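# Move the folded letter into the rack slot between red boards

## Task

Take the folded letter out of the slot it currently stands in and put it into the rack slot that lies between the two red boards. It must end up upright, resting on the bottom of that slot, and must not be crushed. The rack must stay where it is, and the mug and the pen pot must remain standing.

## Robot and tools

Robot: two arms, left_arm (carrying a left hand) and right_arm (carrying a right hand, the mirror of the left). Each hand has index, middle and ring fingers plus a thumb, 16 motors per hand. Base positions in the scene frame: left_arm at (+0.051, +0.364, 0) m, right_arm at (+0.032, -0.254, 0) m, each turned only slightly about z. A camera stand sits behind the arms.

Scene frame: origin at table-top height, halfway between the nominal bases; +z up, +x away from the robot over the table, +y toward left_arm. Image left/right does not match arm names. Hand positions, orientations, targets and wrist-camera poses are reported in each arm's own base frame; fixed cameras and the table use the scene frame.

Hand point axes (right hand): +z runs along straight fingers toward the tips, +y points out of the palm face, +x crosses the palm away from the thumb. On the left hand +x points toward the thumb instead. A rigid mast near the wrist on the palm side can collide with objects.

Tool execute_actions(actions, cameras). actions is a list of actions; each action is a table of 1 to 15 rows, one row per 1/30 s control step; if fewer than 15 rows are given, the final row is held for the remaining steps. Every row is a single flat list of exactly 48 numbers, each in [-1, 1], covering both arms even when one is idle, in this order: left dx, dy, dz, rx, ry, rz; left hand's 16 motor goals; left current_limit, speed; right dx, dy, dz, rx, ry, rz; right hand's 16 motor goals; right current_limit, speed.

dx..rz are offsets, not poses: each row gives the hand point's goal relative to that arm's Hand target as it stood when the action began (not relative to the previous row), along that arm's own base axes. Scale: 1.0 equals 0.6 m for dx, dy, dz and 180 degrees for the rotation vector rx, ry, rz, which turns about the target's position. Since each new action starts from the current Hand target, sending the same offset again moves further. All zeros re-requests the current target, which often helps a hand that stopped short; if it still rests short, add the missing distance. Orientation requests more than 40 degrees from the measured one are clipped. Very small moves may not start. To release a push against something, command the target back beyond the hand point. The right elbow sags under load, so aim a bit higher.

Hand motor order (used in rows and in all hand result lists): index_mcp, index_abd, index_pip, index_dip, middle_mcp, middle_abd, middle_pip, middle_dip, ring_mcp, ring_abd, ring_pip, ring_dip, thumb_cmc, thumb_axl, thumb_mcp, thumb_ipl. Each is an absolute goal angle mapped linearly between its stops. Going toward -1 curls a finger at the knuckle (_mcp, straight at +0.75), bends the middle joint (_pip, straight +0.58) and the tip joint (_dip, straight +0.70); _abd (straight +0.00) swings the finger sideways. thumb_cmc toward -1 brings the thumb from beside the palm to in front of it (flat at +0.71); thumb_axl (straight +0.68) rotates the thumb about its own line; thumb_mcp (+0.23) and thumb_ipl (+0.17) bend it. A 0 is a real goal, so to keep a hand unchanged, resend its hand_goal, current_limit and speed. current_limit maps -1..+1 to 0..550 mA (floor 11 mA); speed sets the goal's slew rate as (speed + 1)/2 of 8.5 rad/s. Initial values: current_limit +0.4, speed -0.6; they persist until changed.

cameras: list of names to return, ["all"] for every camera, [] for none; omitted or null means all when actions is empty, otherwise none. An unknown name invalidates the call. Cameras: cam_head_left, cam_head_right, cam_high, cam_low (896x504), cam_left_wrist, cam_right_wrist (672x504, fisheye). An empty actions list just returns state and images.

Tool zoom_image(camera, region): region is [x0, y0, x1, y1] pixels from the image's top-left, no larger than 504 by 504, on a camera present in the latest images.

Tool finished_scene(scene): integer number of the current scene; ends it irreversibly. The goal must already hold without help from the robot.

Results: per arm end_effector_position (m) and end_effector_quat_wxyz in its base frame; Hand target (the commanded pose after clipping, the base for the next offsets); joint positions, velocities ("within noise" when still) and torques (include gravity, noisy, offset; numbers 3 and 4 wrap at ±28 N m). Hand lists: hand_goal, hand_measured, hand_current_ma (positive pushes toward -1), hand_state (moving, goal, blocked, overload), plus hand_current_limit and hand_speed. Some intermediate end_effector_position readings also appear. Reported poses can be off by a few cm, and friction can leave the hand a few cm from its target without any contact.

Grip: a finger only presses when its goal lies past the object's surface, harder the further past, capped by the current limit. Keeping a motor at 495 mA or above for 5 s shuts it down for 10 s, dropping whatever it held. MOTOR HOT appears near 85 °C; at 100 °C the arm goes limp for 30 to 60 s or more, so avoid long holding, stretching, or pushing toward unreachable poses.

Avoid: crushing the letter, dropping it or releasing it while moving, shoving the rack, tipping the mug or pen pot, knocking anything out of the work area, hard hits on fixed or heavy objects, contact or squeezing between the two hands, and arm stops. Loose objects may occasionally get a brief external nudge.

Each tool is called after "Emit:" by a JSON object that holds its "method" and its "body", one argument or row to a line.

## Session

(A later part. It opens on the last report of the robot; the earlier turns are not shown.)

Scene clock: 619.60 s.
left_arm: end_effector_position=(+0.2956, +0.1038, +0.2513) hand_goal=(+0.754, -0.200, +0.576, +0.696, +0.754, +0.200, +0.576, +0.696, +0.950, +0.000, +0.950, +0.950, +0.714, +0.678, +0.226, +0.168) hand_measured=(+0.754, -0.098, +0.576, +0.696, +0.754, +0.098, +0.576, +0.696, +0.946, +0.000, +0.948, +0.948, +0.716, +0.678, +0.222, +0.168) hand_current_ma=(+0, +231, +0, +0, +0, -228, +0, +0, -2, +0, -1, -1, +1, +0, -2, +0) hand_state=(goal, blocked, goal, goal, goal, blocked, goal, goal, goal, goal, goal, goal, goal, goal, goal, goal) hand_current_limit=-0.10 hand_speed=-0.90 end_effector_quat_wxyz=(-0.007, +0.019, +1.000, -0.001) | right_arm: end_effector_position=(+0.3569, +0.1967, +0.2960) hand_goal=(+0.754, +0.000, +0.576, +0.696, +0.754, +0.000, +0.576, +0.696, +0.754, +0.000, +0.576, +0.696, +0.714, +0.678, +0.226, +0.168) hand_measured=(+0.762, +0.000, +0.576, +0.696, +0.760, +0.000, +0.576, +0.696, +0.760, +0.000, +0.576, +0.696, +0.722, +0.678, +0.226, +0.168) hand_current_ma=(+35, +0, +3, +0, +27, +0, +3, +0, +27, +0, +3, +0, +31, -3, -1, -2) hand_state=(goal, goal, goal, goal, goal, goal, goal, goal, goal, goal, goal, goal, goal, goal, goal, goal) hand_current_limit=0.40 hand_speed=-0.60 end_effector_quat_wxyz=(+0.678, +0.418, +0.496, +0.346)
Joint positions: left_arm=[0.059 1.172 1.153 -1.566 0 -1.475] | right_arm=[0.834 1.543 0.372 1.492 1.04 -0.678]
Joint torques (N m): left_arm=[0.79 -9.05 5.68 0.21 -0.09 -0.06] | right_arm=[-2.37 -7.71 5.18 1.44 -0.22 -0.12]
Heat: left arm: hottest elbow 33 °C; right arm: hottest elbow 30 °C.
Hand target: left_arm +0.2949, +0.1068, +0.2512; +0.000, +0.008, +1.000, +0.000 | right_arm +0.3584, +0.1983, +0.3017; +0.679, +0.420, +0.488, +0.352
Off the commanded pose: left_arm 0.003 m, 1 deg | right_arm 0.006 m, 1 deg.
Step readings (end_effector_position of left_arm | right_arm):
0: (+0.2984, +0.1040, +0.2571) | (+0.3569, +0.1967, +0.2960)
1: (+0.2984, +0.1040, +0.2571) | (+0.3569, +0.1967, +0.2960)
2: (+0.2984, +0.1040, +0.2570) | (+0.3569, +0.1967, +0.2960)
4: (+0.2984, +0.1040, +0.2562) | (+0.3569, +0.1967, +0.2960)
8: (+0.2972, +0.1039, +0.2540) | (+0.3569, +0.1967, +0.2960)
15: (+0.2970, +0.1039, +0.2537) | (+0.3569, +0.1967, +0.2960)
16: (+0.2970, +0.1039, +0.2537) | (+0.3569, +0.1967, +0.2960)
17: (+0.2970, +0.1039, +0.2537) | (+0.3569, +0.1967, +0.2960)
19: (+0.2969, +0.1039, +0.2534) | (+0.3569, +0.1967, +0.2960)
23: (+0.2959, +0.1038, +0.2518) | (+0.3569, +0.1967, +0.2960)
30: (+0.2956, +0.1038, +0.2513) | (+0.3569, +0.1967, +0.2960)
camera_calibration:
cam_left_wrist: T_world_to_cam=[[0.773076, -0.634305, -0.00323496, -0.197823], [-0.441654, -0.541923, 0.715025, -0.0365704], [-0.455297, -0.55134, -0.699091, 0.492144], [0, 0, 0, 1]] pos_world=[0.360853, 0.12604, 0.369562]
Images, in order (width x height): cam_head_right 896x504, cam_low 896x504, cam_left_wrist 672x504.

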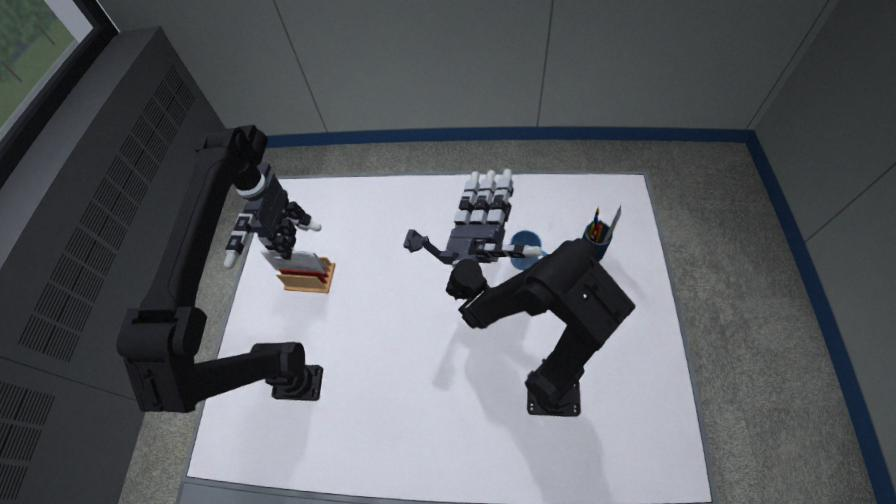

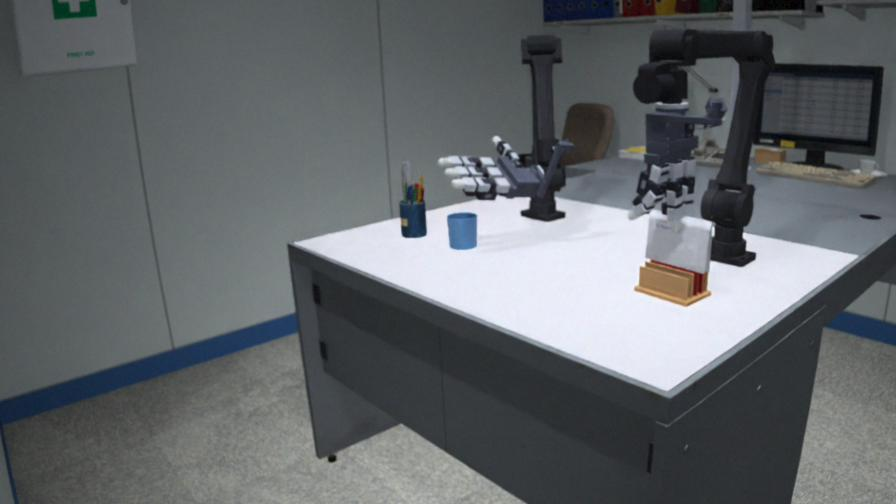

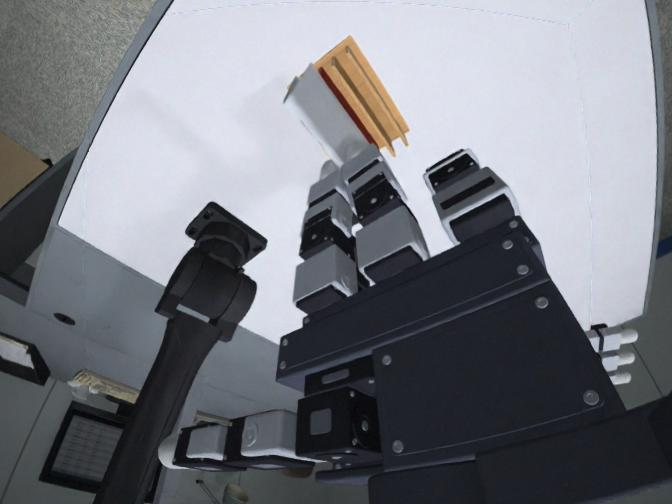

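Emit:
{"method": "execute_actions", "body": {
  "actions": [
    [[-0.0092,0,0.0078,0,0,0,0.754,-0.2,0.576,0.696,0.754,0.2,0.576,0.696,0.95,0,0.95,0.95,0.714,0.678,0.226,0.168,-0.1,-0.9,0,0,0,0,0,0,0.754,0,0.576,0.696,0.754,0,0.576,0.696,0.754,0,0.576,0.696,0.714,0.678,0.226,0.168,0.4,-0.6]]
  ],
  "cameras": ["cam_low","cam_left_wrist","cam_head_right"]
}}

Emit:
{"method": "zoom_image", "body": {
  "camera": "cam_left_wrist",
  "region": [280, 35, 340, 100]
}}

Emit:
{"method": "zoom_image", "body": {
  "camera": "cam_left_wrist",
  "region": [320, 90, 400, 160]
}}

Emit:
{"method": "zoom_image", "body": {
  "camera": "cam_low",
  "region": [640, 235, 725, 305]
}}

Emit:
{"method": "zoom_image", "body": {
  "camera": "cam_head_right",
  "region": [290, 250, 345, 295]
}}

Scene clock: 638.53 s.
left_arm: end_effector_position=(+0.2952, +0.1038, +0.2524) hand_goal=(+0.754, -0.200, +0.576, +0.696, +0.754, +0.200, +0.576, +0.696, +0.950, +0.000, +0.950, +0.950, +0.714, +0.678, +0.226, +0.168) hand_measured=(+0.754, -0.098, +0.576, +0.696, +0.754, +0.098, +0.576, +0.696, +0.946, +0.000, +0.948, +0.948, +0.716, +0.678, +0.222, +0.168) hand_current_ma=(+0, +231, +0, +0, +0, -228, +0, +0, -2, +0, -1, -1, +1, +0, -2, +0) hand_state=(goal, blocked, goal, goal, goal, blocked, goal, goal, goal, goal, goal, goal, goal, goal, goal, goal) hand_current_limit=-0.10 hand_speed=-0.90 end_effector_quat_wxyz=(-0.005, +0.019, +1.000, -0.001) | right_arm: end_effector_position=(+0.3569, +0.1967, +0.2960) hand_goal=(+0.754, +0.000, +0.576, +0.696, +0.754, +0.000, +0.576, +0.696, +0.754, +0.000, +0.576, +0.696, +0.714, +0.678, +0.226, +0.168) hand_measured=(+0.762, +0.000, +0.576, +0.696, +0.760, +0.000, +0.576, +0.696, +0.760, +0.000, +0.576, +0.696, +0.722, +0.678, +0.226, +0.168) hand_current_ma=(+35, +0, +3, +0, +27, +0, +3, +0, +27, +0, +3, +0, +31, -3, -1, -2) hand_state=(goal, goal, goal, goal, goal, goal, goal, goal, goal, goal, goal, goal, goal, goal, goal, goal) hand_current_limit=0.40 hand_speed=-0.60 end_effector_quat_wxyz=(+0.678, +0.418, +0.496, +0.346)
Joint positions: left_arm=[0.059 1.168 1.153 -1.566 0 -1.475] | right_arm=[0.834 1.543 0.372 1.492 1.04 -0.678]
Joint torques (N m): left_arm=[0.62 -9.76 5.79 -0.47 -0.07 -0.01] | right_arm=[-2.37 -7.71 5.18 1.44 -0.22 -0.12]
Heat: left arm: hottest elbow 32 °C; right arm: hottest elbow 30 °C.
Hand target: left_arm +0.2894, +0.1068, +0.2559; +0.000, +0.008, +1.000, +0.000 | right_arm +0.3584, +0.1983, +0.3017; +0.679, +0.420, +0.488, +0.352
Off the commanded pose: left_arm 0.007 m, 1 deg | right_arm 0.006 m, 1 deg.
Step readings (end_effector_position of left_arm | right_arm):
0: (+0.2956, +0.1038, +0.2513) | (+0.3569, +0.1967, +0.2960)
1: (+0.2956, +0.1038, +0.2513) | (+0.3569, +0.1967, +0.2960)
2: (+0.2956, +0.1038, +0.2513) | (+0.3569, +0.1967, +0.2960)
4: (+0.2956, +0.1038, +0.2513) | (+0.3569, +0.1967, +0.2960)
8: (+0.2955, +0.1038, +0.2515) | (+0.3569, +0.1967, +0.2960)
15: (+0.2952, +0.1038, +0.2524) | (+0.3569, +0.1967, +0.2960)
camera_calibration:
cam_left_wrist: T_world_to_cam=[[0.773098, -0.634286, -0.000462575, -0.198224], [-0.444353, -0.542119, 0.713202, -0.0362825], [-0.452625, -0.55117, -0.700958, 0.492299], [0, 0, 0, 1]] pos_world=[0.359951, 0.12594, 0.370866]
Images, in order (width x height): cam_head_right 896x504, cam_low 896x504, cam_left_wrist 672x504.

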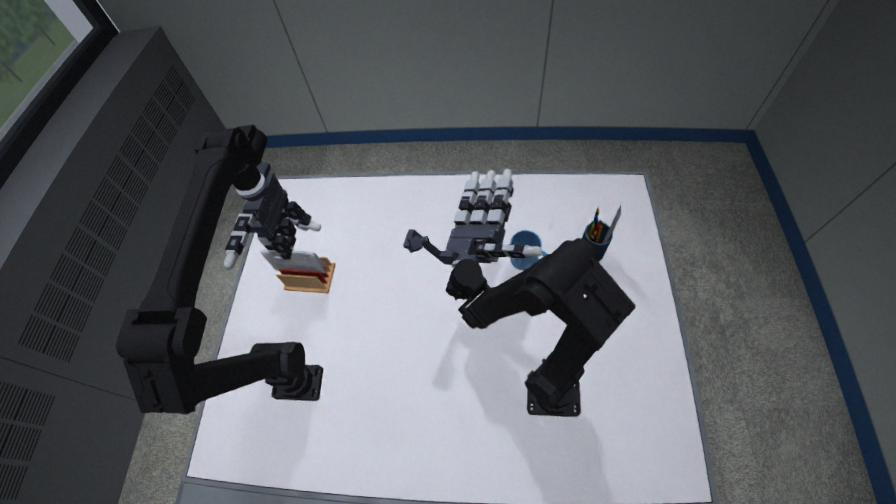

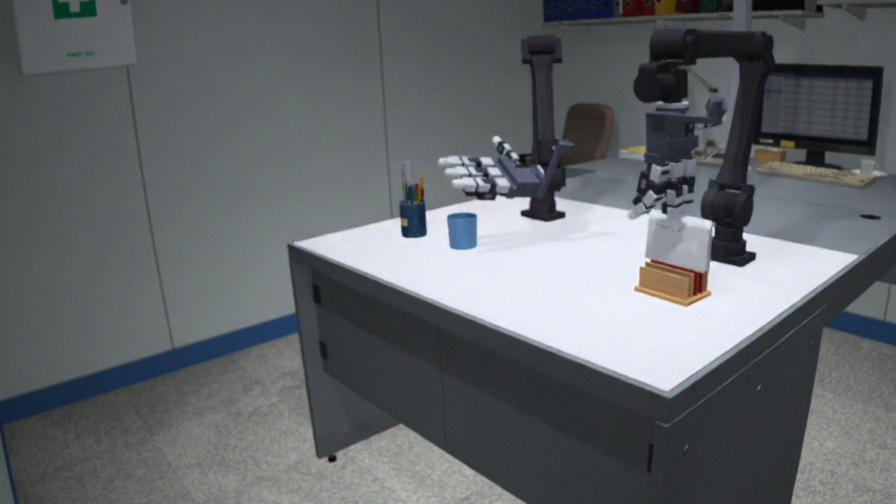

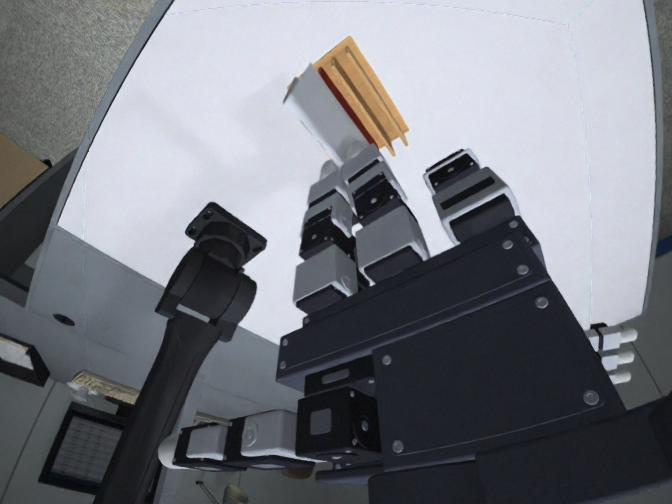

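Scaled by 7.754 from the camera's 672x504 image, which has a finer 960x720 frame.

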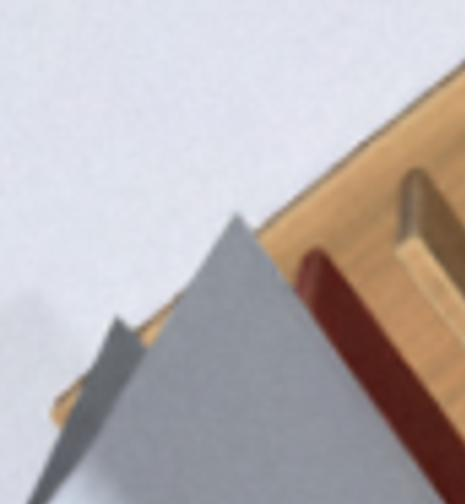

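Scaled by 6.300 from the camera's 672x504 image, which has a finer 960x720 frame.

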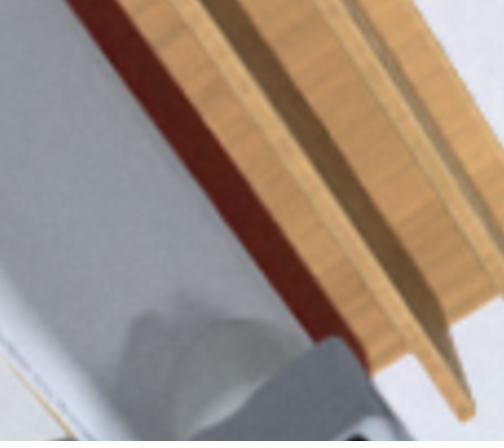

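Scaled by 5.929 from the camera's 896x504 image, which has a finer 1280x720 frame.

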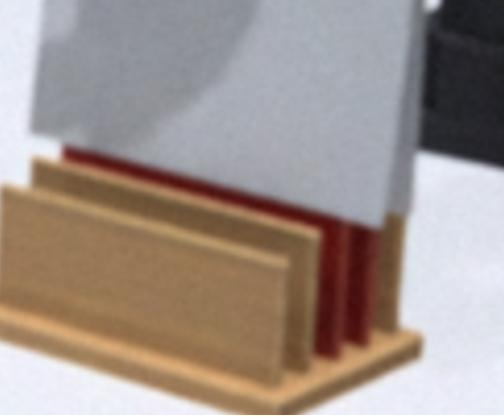

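Scaled by 9.164 from the camera's 896x504 image, which has a finer 1280x720 frame.

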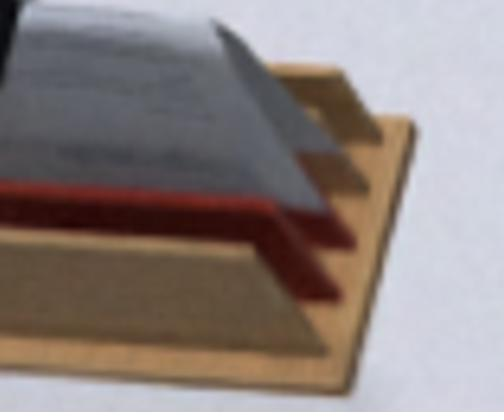

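Emit:
{"method": "execute_actions", "body": {
  "actions": [
    [[-0.006,0,0.005,0,0,0,0.754,-0.2,0.576,0.696,0.754,0.2,0.576,0.696,0.95,0,0.95,0.95,0.714,0.678,0.226,0.168,-0.1,-0.9,0,0,0,0,0,0,0.754,0,0.576,0.696,0.754,0,0.576,0.696,0.754,0,0.576,0.696,0.714,0.678,0.226,0.168,0.4,-0.6]]
  ]
}}

Scene clock: 641.83 s.
left_arm: end_effector_position=(+0.2938, +0.1037, +0.2555) hand_goal=(+0.754, -0.200, +0.576, +0.696, +0.754, +0.200, +0.576, +0.696, +0.950, +0.000, +0.950, +0.950, +0.714, +0.678, +0.226, +0.168) hand_measured=(+0.754, -0.098, +0.576, +0.696, +0.754, +0.098, +0.576, +0.696, +0.946, +0.000, +0.948, +0.948, +0.716, +0.678, +0.222, +0.168) hand_current_ma=(+0, +231, +0, +0, +0, -228, +0, +0, -2, +0, -1, -1, +1, +0, -2, +0) hand_state=(goal, blocked, goal, goal, goal, blocked, goal, goal, goal, goal, goal, goal, goal, goal, goal, goal) hand_current_limit=-0.10 hand_speed=-0.90 end_effector_quat_wxyz=(+0.000, +0.019, +1.000, +0.000) | right_arm: end_effector_position=(+0.3569, +0.1967, +0.2960) hand_goal=(+0.754, +0.000, +0.576, +0.696, +0.754, +0.000, +0.576, +0.696, +0.754, +0.000, +0.576, +0.696, +0.714, +0.678, +0.226, +0.168) hand_measured=(+0.762, +0.000, +0.576, +0.696, +0.760, +0.000, +0.576, +0.696, +0.760, +0.000, +0.576, +0.696, +0.722, +0.678, +0.226, +0.168) hand_current_ma=(+35, +0, +3, +0, +27, +0, +3, +0, +27, +0, +3, +0, +31, -3, -1, -2) hand_state=(goal, goal, goal, goal, goal, goal, goal, goal, goal, goal, goal, goal, goal, goal, goal, goal) hand_current_limit=0.40 hand_speed=-0.60 end_effector_quat_wxyz=(+0.678, +0.418, +0.496, +0.346)
Joint positions: left_arm=[0.059 1.157 1.153 -1.566 0 -1.475] | right_arm=[0.834 1.543 0.372 1.492 1.04 -0.678]
Joint torques (N m): left_arm=[0.38 -9.64 5.81 -0.85 -0.08 -0.04] | right_arm=[-2.43 -7.71 5.19 1.44 -0.22 -0.12]
Heat: left arm: hottest elbow 32 °C; right arm: hottest elbow 30 °C.
Hand target: left_arm +0.2857, +0.1068, +0.2589; +0.000, +0.008, +1.000, +0.000 | right_arm +0.3584, +0.1983, +0.3017; +0.679, +0.420, +0.488, +0.352
Off the commanded pose: left_arm 0.009 m, 1 deg | right_arm 0.006 m, 1 deg.
Step readings (end_effector_position of left_arm | right_arm):
0: (+0.2952, +0.1038, +0.2524) | (+0.3569, +0.1967, +0.2960)
1: (+0.2952, +0.1038, +0.2524) | (+0.3569, +0.1967, +0.2960)
2: (+0.2951, +0.1038, +0.2525) | (+0.3569, +0.1967, +0.2960)
4: (+0.2950, +0.1038, +0.2528) | (+0.3569, +0.1967, +0.2960)
8: (+0.2943, +0.1037, +0.2543) | (+0.3569, +0.1967, +0.2960)
15: (+0.2938, +0.1037, +0.2555) | (+0.3569, +0.1967, +0.2960)

Emit:
{"method": "execute_actions", "body": {
  "actions": [
    [[-0.0063,0,0.0,-0.0002,0.0045,0,0.754,-0.2,0.576,0.696,0.754,0.2,0.576,0.696,0.95,0,0.95,0.95,0.714,0.678,0.226,0.168,-0.1,-0.9,0,0,0,0,0,0,0.754,0,0.576,0.696,0.754,0,0.576,0.696,0.754,0,0.576,0.696,0.714,0.678,0.226,0.168,0.4,-0.6]]
  ],
  "cameras": ["cam_low","cam_left_wrist","cam_head_right"]
}}

Emit:
{"method": "zoom_image", "body": {
  "camera": "cam_left_wrist",
  "region": [280, 35, 340, 100]
}}

Emit:
{"method": "zoom_image", "body": {
  "camera": "cam_left_wrist",
  "region": [320, 90, 400, 160]
}}

Emit:
{"method": "zoom_image", "body": {
  "camera": "cam_low",
  "region": [640, 235, 725, 305]
}}

Emit:
{"method": "zoom_image", "body": {
  "camera": "cam_head_right",
  "region": [290, 250, 345, 295]
}}

Scene clock: 651.43 s.
left_arm: end_effector_position=(+0.2901, +0.1035, +0.2557) hand_goal=(+0.754, -0.200, +0.576, +0.696, +0.754, +0.200, +0.576, +0.696, +0.950, +0.000, +0.950, +0.950, +0.714, +0.678, +0.226, +0.168) hand_measured=(+0.754, -0.098, +0.576, +0.696, +0.754, +0.098, +0.576, +0.696, +0.946, +0.000, +0.948, +0.948, +0.716, +0.678, +0.222, +0.168) hand_current_ma=(+0, +231, +0, +0, +0, -228, +0, +0, -2, +0, -1, -1, +1, +0, -2, +0) hand_state=(goal, blocked, goal, goal, goal, blocked, goal, goal, goal, goal, goal, goal, goal, goal, goal, goal) hand_current_limit=-0.10 hand_speed=-0.90 end_effector_quat_wxyz=(-0.007, +0.019, +1.000, -0.001) | right_arm: end_effector_position=(+0.3569, +0.1967, +0.2960) hand_goal=(+0.754, +0.000, +0.576, +0.696, +0.754, +0.000, +0.576, +0.696, +0.754, +0.000, +0.576, +0.696, +0.714, +0.678, +0.226, +0.168) hand_measured=(+0.762, +0.000, +0.576, +0.696, +0.760, +0.000, +0.576, +0.696, +0.760, +0.000, +0.576, +0.696, +0.722, +0.678, +0.226, +0.168) hand_current_ma=(+35, +0, +3, +0, +27, +0, +3, +0, +27, +0, +3, +0, +31, -3, -1, -2) hand_state=(goal, goal, goal, goal, goal, goal, goal, goal, goal, goal, goal, goal, goal, goal, goal, goal) hand_current_limit=0.40 hand_speed=-0.60 end_effector_quat_wxyz=(+0.678, +0.418, +0.496, +0.346)
Joint positions: left_arm=[0.059 1.157 1.153 -1.581 0 -1.475] | right_arm=[0.834 1.543 0.372 1.492 1.04 -0.678]
Joint torques (N m): left_arm=[0.44 -10.05 5.75 -0.88 -0.14 -0.03] | right_arm=[-2.37 -7.71 5.18 1.44 -0.22 -0.13]
Heat: left arm: hottest elbow 32 °C; right arm: hottest elbow 30 °C.
Hand target: left_arm +0.2819, +0.1068, +0.2589; -0.007, +0.008, +1.000, -0.001 | right_arm +0.3584, +0.1983, +0.3017; +0.679, +0.420, +0.488, +0.352
Off the commanded pose: left_arm 0.009 m, 1 deg | right_arm 0.006 m, 1 deg.
Step readings (end_effector_position of left_arm | right_arm):
0: (+0.2938, +0.1037, +0.2555) | (+0.3569, +0.1967, +0.2960)
1: (+0.2937, +0.1037, +0.2555) | (+0.3569, +0.1967, +0.2960)
2: (+0.2934, +0.1037, +0.2555) | (+0.3569, +0.1967, +0.2960)
4: (+0.2922, +0.1036, +0.2556) | (+0.3569, +0.1967, +0.2960)
8: (+0.2907, +0.1035, +0.2557) | (+0.3569, +0.1967, +0.2960)
15: (+0.2902, +0.1035, +0.2557) | (+0.3569, +0.1967, +0.2960)
camera_calibration:
cam_left_wrist: T_world_to_cam=[[0.773076, -0.634305, -0.00323496, -0.193747], [-0.441654, -0.541923, 0.715025, -0.0423081], [-0.455297, -0.55134, -0.699091, 0.492551], [0, 0, 0, 1]] pos_world=[0.355353, 0.12574, 0.373962]
Images, in order (width x height): cam_head_right 896x504, cam_low 896x504, cam_left_wrist 672x504.

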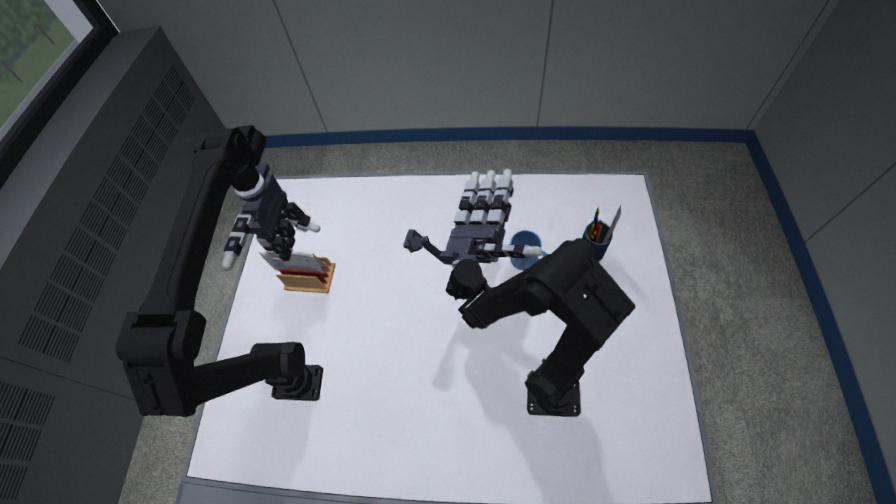

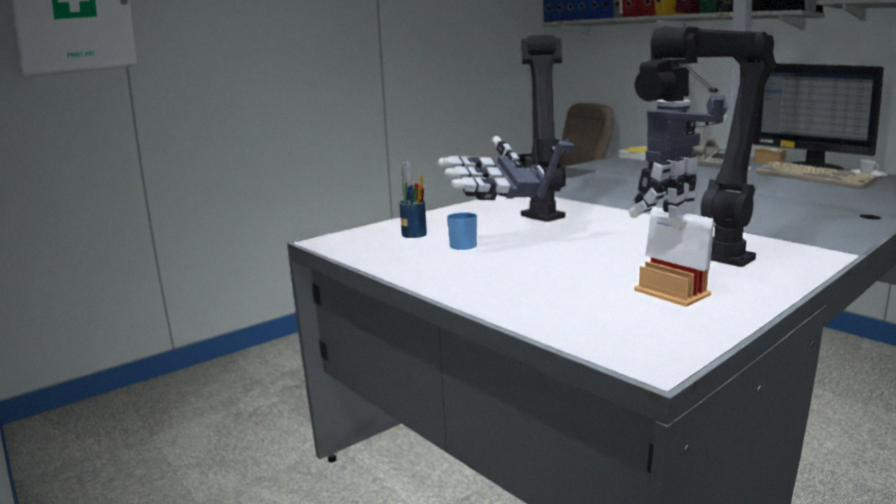

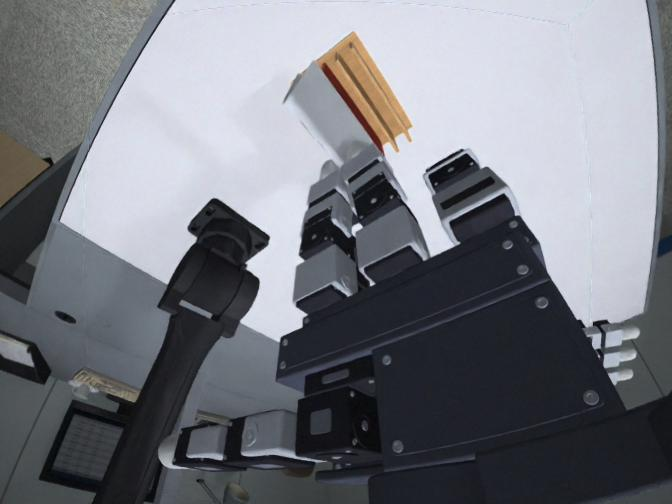

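Scaled by 7.754 from the camera's 672x504 image, which has a finer 960x720 frame.

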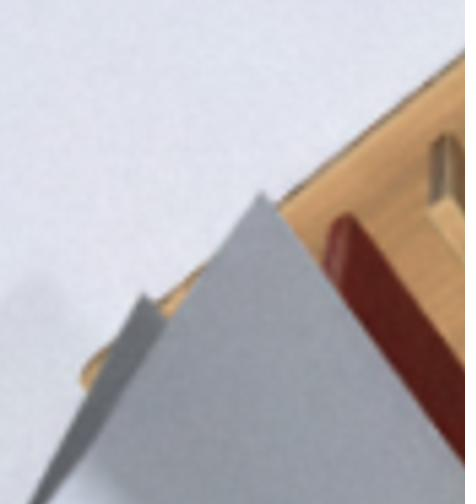

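Scaled by 6.300 from the camera's 672x504 image, which has a finer 960x720 frame.

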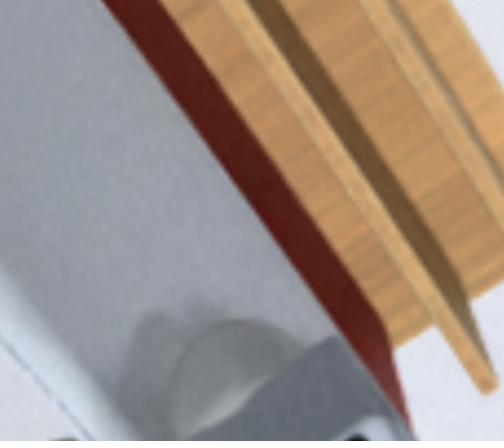

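Scaled by 5.929 from the camera's 896x504 image, which has a finer 1280x720 frame.

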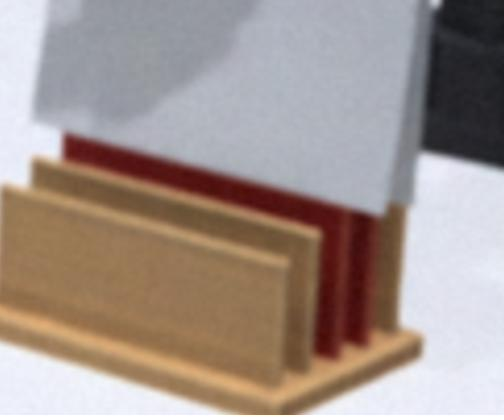

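Scaled by 9.164 from the camera's 896x504 image, which has a finer 1280x720 frame.

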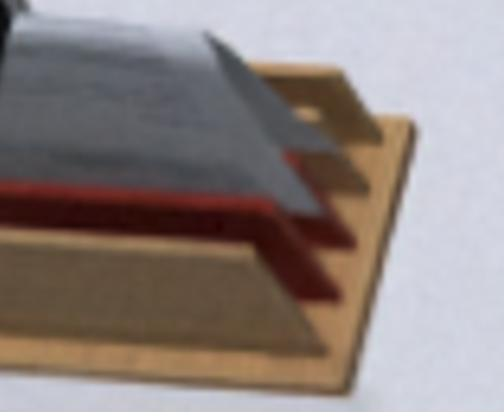

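Emit:
{"method": "execute_actions", "body": {
  "actions": [
    [[-0.0058,0,0.0052,0,0,0,0.754,-0.2,0.576,0.696,0.754,0.2,0.576,0.696,0.95,0,0.95,0.95,0.714,0.678,0.226,0.168,-0.1,-0.9,0,0,0,0,0,0,0.754,0,0.576,0.696,0.754,0,0.576,0.696,0.754,0,0.576,0.696,0.714,0.678,0.226,0.168,0.4,-0.6]]
  ],
  "cameras": ["cam_low","cam_left_wrist","cam_head_right"]
}}

Emit:
{"method": "zoom_image", "body": {
  "camera": "cam_left_wrist",
  "region": [280, 35, 340, 100]
}}

Emit:
{"method": "zoom_image", "body": {
  "camera": "cam_left_wrist",
  "region": [320, 90, 400, 160]
}}

Emit:
{"method": "zoom_image", "body": {
  "camera": "cam_low",
  "region": [640, 235, 725, 305]
}}

Emit:
{"method": "zoom_image", "body": {
  "camera": "cam_head_right",
  "region": [290, 250, 345, 295]
}}

Scene clock: 667.87 s.
left_arm: end_effector_position=(+0.2863, +0.1033, +0.2586) hand_goal=(+0.754, -0.200, +0.576, +0.696, +0.754, +0.200, +0.576, +0.696, +0.950, +0.000, +0.950, +0.950, +0.714, +0.678, +0.226, +0.168) hand_measured=(+0.754, -0.098, +0.576, +0.696, +0.754, +0.098, +0.576, +0.696, +0.946, +0.000, +0.948, +0.948, +0.716, +0.678, +0.222, +0.168) hand_current_ma=(+0, +231, +0, +0, +0, -228, +0, +0, -2, +0, -1, -1, +1, +0, -2, +0) hand_state=(goal, blocked, goal, goal, goal, blocked, goal, goal, goal, goal, goal, goal, goal, goal, goal, goal) hand_current_limit=-0.10 hand_speed=-0.90 end_effector_quat_wxyz=(-0.007, +0.019, +1.000, -0.001) | right_arm: end_effector_position=(+0.3569, +0.1967, +0.2960) hand_goal=(+0.754, +0.000, +0.576, +0.696, +0.754, +0.000, +0.576, +0.696, +0.754, +0.000, +0.576, +0.696, +0.714, +0.678, +0.226, +0.168) hand_measured=(+0.762, +0.000, +0.576, +0.696, +0.760, +0.000, +0.576, +0.696, +0.760, +0.000, +0.576, +0.696, +0.722, +0.678, +0.226, +0.168) hand_current_ma=(+35, +0, +3, +0, +27, +0, +3, +0, +27, +0, +3, +0, +31, -3, -1, -2) hand_state=(goal, goal, goal, goal, goal, goal, goal, goal, goal, goal, goal, goal, goal, goal, goal, goal) hand_current_limit=0.40 hand_speed=-0.60 end_effector_quat_wxyz=(+0.678, +0.418, +0.496, +0.346)
Joint positions: left_arm=[0.059 1.147 1.153 -1.591 0 -1.475] | right_arm=[0.834 1.543 0.372 1.492 1.04 -0.678]
Joint torques (N m): left_arm=[1.14 -9.52 5.94 -0.94 -0.07 0.03] | right_arm=[-2.43 -7.65 5.18 1.44 -0.22 -0.12]
Heat: left arm: hottest elbow 32 °C; right arm: hottest elbow 30 °C.
Hand target: left_arm +0.2785, +0.1068, +0.2620; -0.007, +0.008, +1.000, -0.001 | right_arm +0.3584, +0.1983, +0.3017; +0.679, +0.420, +0.488, +0.352
Off the commanded pose: left_arm 0.009 m, 1 deg | right_arm 0.006 m, 1 deg.
Step readings (end_effector_position of left_arm | right_arm):
0: (+0.2901, +0.1035, +0.2557) | (+0.3569, +0.1967, +0.2960)
1: (+0.2901, +0.1035, +0.2557) | (+0.3569, +0.1967, +0.2960)
2: (+0.2900, +0.1035, +0.2557) | (+0.3569, +0.1967, +0.2960)
4: (+0.2890, +0.1034, +0.2561) | (+0.3569, +0.1967, +0.2960)
8: (+0.2873, +0.1033, +0.2575) | (+0.3569, +0.1967, +0.2960)
15: (+0.2863, +0.1033, +0.2586) | (+0.3569, +0.1967, +0.2960)
camera_calibration:
cam_left_wrist: T_world_to_cam=[[0.773108, -0.634265, -0.00350883, -0.190904], [-0.441368, -0.541942, 0.715188, -0.0463101], [-0.45552, -0.551369, -0.698924, 0.492631], [0, 0, 0, 1]] pos_world=[0.351553, 0.12544, 0.376762]
Images, in order (width x height): cam_head_right 896x504, cam_low 896x504, cam_left_wrist 672x504.

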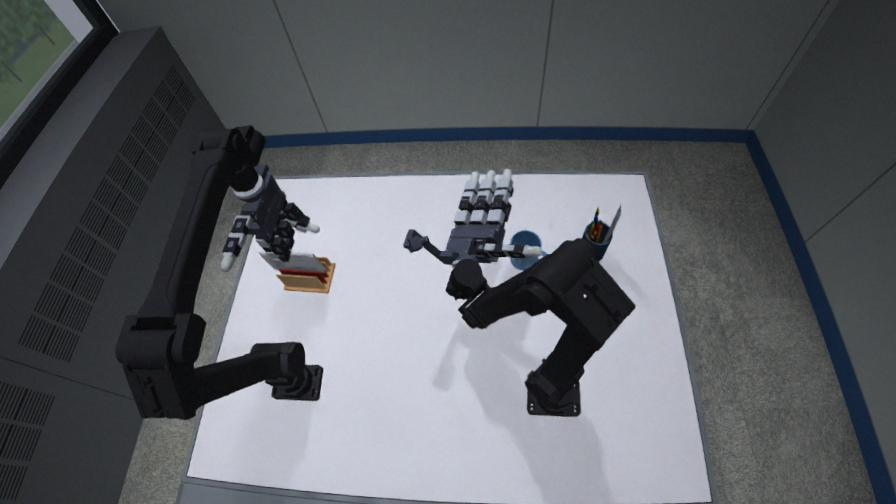

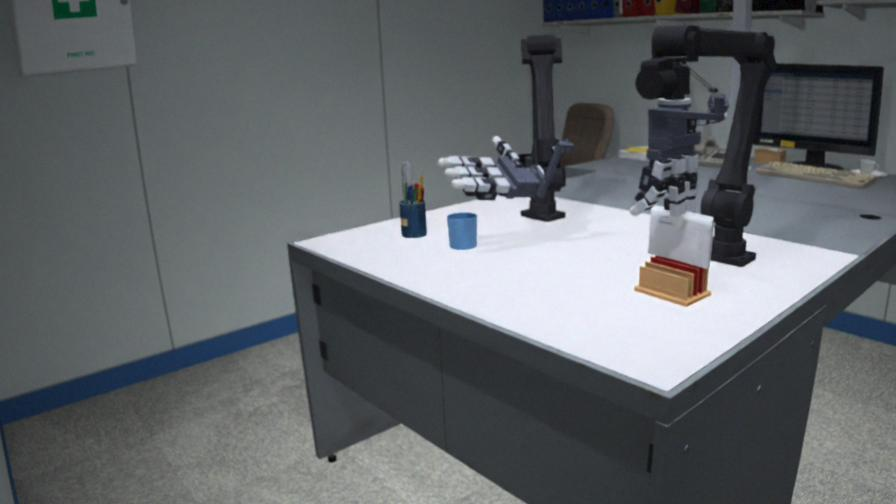

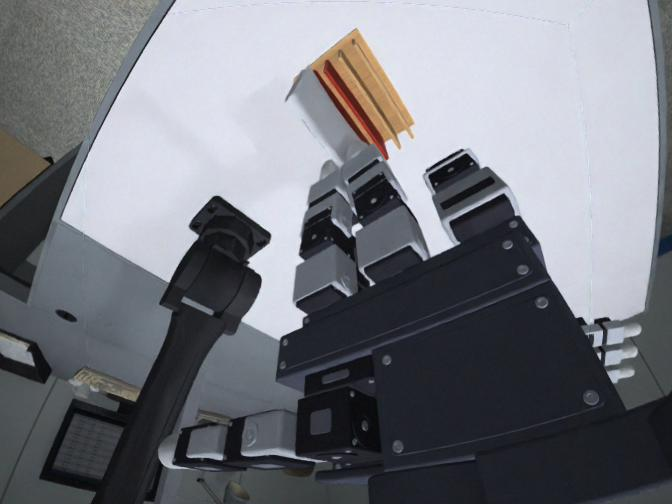

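Scaled by 7.754 from the camera's 672x504 image, which has a finer 960x720 frame.

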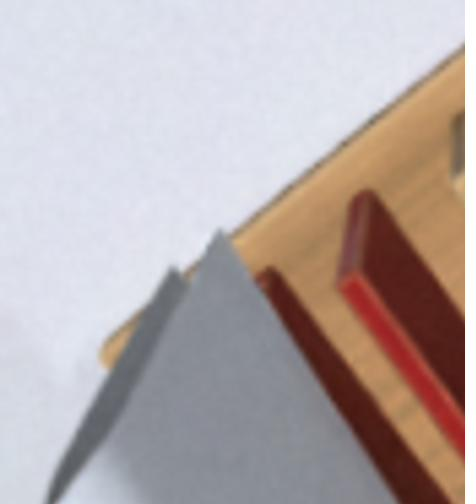

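Scaled by 6.300 from the camera's 672x504 image, which has a finer 960x720 frame.

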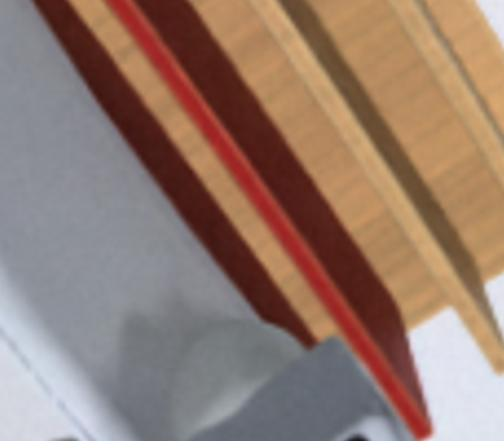

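Scaled by 5.929 from the camera's 896x504 image, which has a finer 1280x720 frame.

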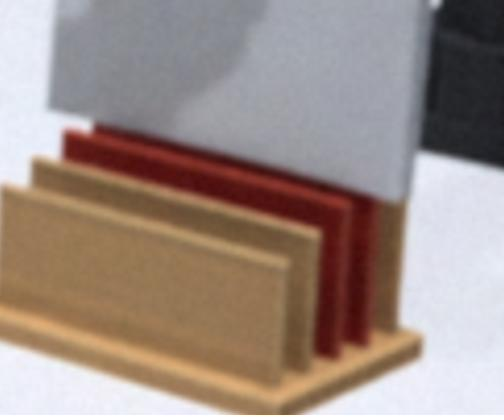

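Scaled by 9.164 from the camera's 896x504 image, which has a finer 1280x720 frame.

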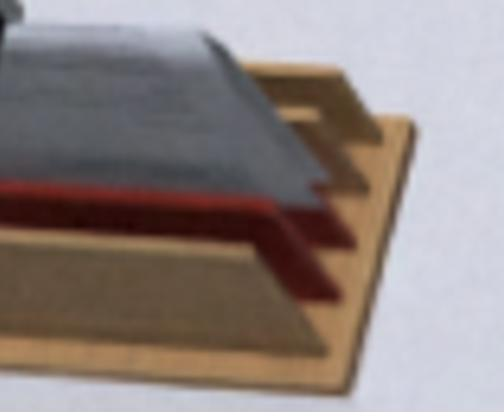

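Emit:
{"method": "execute_actions", "body": {
  "actions": [
    [[0.008,0,-0.0165,0,-0.001,0,0.754,-0.2,0.576,0.696,0.754,0.2,0.576,0.696,0.95,0,0.95,0.95,0.714,0.678,0.226,0.168,-0.1,-0.9,0,0,0,0,0,0,0.754,0,0.576,0.696,0.754,0,0.576,0.696,0.754,0,0.576,0.696,0.714,0.678,0.226,0.168,0.4,-0.6]]
  ],
  "cameras": ["cam_low","cam_left_wrist","cam_head_right"]
}}

Emit:
{"method": "zoom_image", "body": {
  "camera": "cam_left_wrist",
  "region": [280, 35, 340, 100]
}}

Emit:
{"method": "zoom_image", "body": {
  "camera": "cam_left_wrist",
  "region": [320, 90, 400, 160]
}}

Emit:
{"method": "zoom_image", "body": {
  "camera": "cam_low",
  "region": [640, 235, 725, 305]
}}

Emit:
{"method": "zoom_image", "body": {
  "camera": "cam_head_right",
  "region": [290, 250, 345, 295]
}}

Scene clock: 685.23 s.
left_arm: end_effector_position=(+0.2839, +0.1031, +0.2524) hand_goal=(+0.754, -0.200, +0.576, +0.696, +0.754, +0.200, +0.576, +0.696, +0.950, +0.000, +0.950, +0.950, +0.714, +0.678, +0.226, +0.168) hand_measured=(+0.754, -0.098, +0.576, +0.696, +0.754, +0.098, +0.576, +0.696, +0.946, +0.000, +0.948, +0.948, +0.716, +0.678, +0.222, +0.168) hand_current_ma=(+0, +231, +0, +0, +0, -228, +0, +0, -2, +0, -1, -1, +1, +0, -2, +0) hand_state=(goal, blocked, goal, goal, goal, blocked, goal, goal, goal, goal, goal, goal, goal, goal, goal, goal) hand_current_limit=-0.10 hand_speed=-0.90 end_effector_quat_wxyz=(-0.012, +0.019, +1.000, -0.001) | right_arm: end_effector_position=(+0.3569, +0.1967, +0.2960) hand_goal=(+0.754, +0.000, +0.576, +0.696, +0.754, +0.000, +0.576, +0.696, +0.754, +0.000, +0.576, +0.696, +0.714, +0.678, +0.226, +0.168) hand_measured=(+0.762, +0.000, +0.576, +0.696, +0.760, +0.000, +0.576, +0.696, +0.760, +0.000, +0.576, +0.696, +0.722, +0.678, +0.226, +0.168) hand_current_ma=(+35, +0, +3, +0, +27, +0, +3, +0, +27, +0, +3, +0, +31, -3, -1, -2) hand_state=(goal, goal, goal, goal, goal, goal, goal, goal, goal, goal, goal, goal, goal, goal, goal, goal) hand_current_limit=0.40 hand_speed=-0.60 end_effector_quat_wxyz=(+0.678, +0.418, +0.496, +0.346)
Joint positions: left_arm=[0.059 1.147 1.136 -1.584 0 -1.475] | right_arm=[0.834 1.543 0.372 1.492 1.04 -0.678]
Joint torques (N m): left_arm=[1.2 -8.76 5.71 0.13 -0.11 0.01] | right_arm=[-2.43 -7.71 5.18 1.44 -0.22 -0.12]
Heat: left arm: hottest elbow 32 °C; right arm: hottest elbow 30 °C.
Hand target: left_arm +0.2833, +0.1068, +0.2520; -0.005, +0.008, +1.000, -0.001 | right_arm +0.3584, +0.1983, +0.3017; +0.679, +0.420, +0.488, +0.352
Off the commanded pose: left_arm 0.004 m, 1 deg | right_arm 0.006 m, 1 deg.
Step readings (end_effector_position of left_arm | right_arm):
0: (+0.2863, +0.1033, +0.2586) | (+0.3569, +0.1967, +0.2960)
1: (+0.2863, +0.1033, +0.2586) | (+0.3569, +0.1967, +0.2960)
2: (+0.2861, +0.1033, +0.2583) | (+0.3569, +0.1967, +0.2960)
4: (+0.2852, +0.1032, +0.2569) | (+0.3569, +0.1967, +0.2960)
8: (+0.2832, +0.1031, +0.2532) | (+0.3569, +0.1967, +0.2960)
15: (+0.2838, +0.1031, +0.2524) | (+0.3569, +0.1967, +0.2960)
camera_calibration:
cam_left_wrist: T_world_to_cam=[[0.773009, -0.634303, -0.0108576, -0.187168], [-0.434231, -0.541508, 0.71987, -0.0462987], [-0.462495, -0.551751, -0.694024, 0.487961], [0, 0, 0, 1]] pos_world=[0.350258, 0.12544, 0.369953]
Images, in order (width x height): cam_head_right 896x504, cam_low 896x504, cam_left_wrist 672x504.

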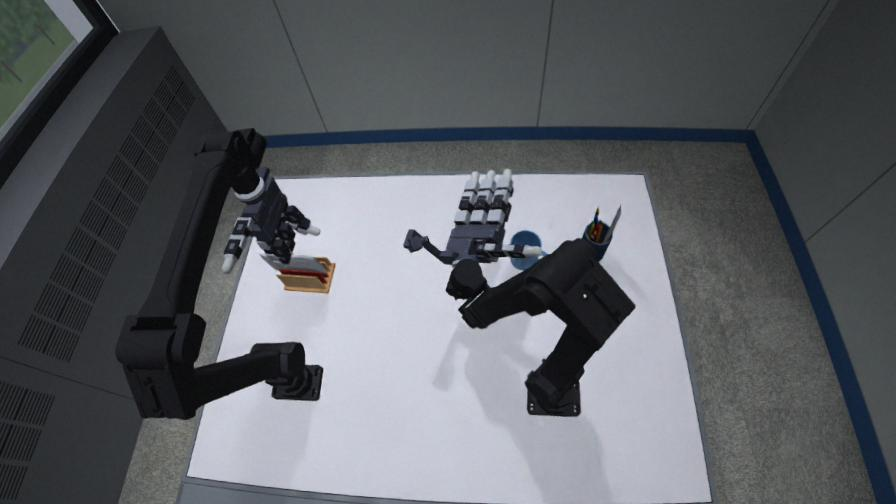

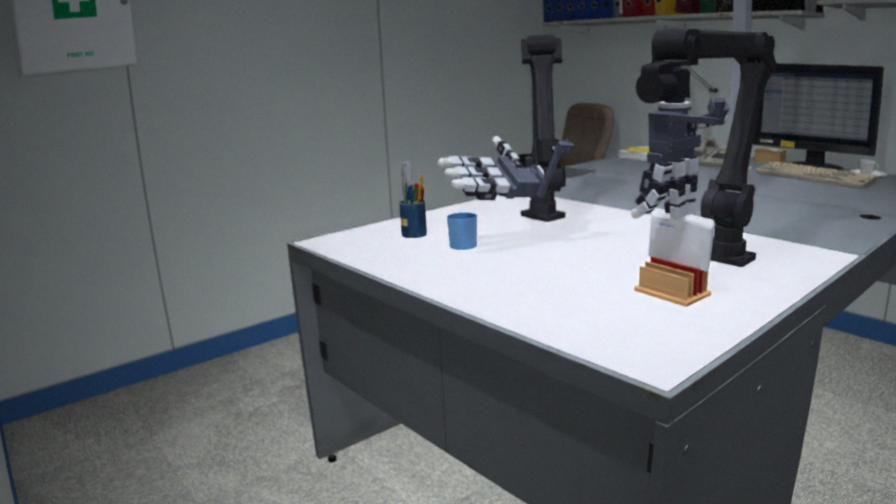

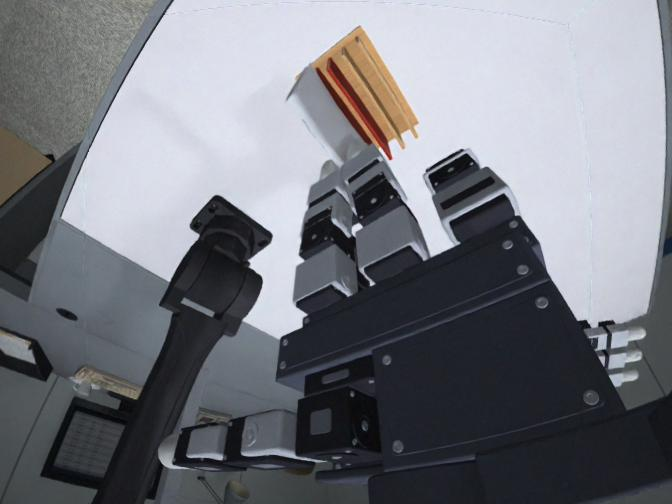

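Scaled by 7.754 from the camera's 672x504 image, which has a finer 960x720 frame.

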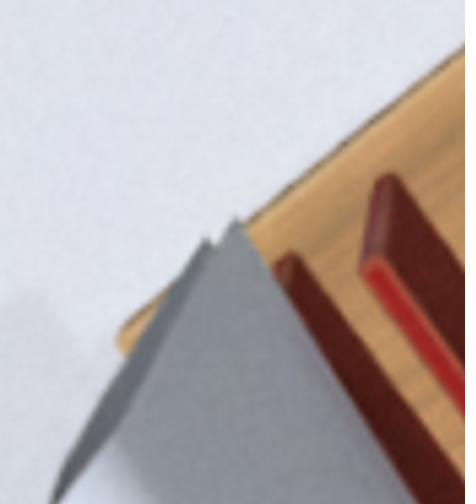

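Scaled by 6.300 from the camera's 672x504 image, which has a finer 960x720 frame.

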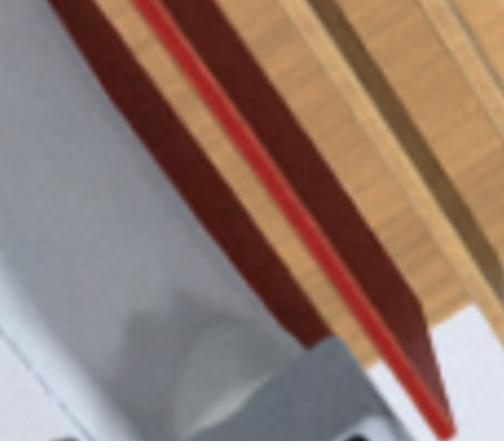

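Scaled by 5.929 from the camera's 896x504 image, which has a finer 1280x720 frame.

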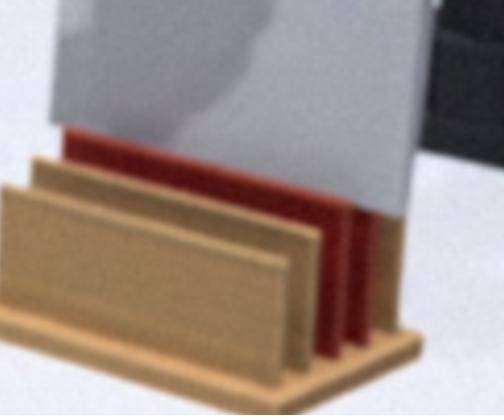

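Scaled by 9.164 from the camera's 896x504 image, which has a finer 1280x720 frame.

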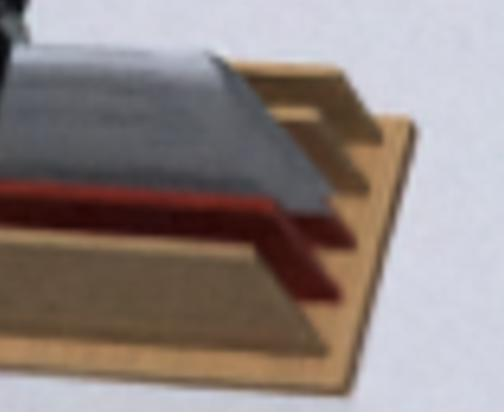

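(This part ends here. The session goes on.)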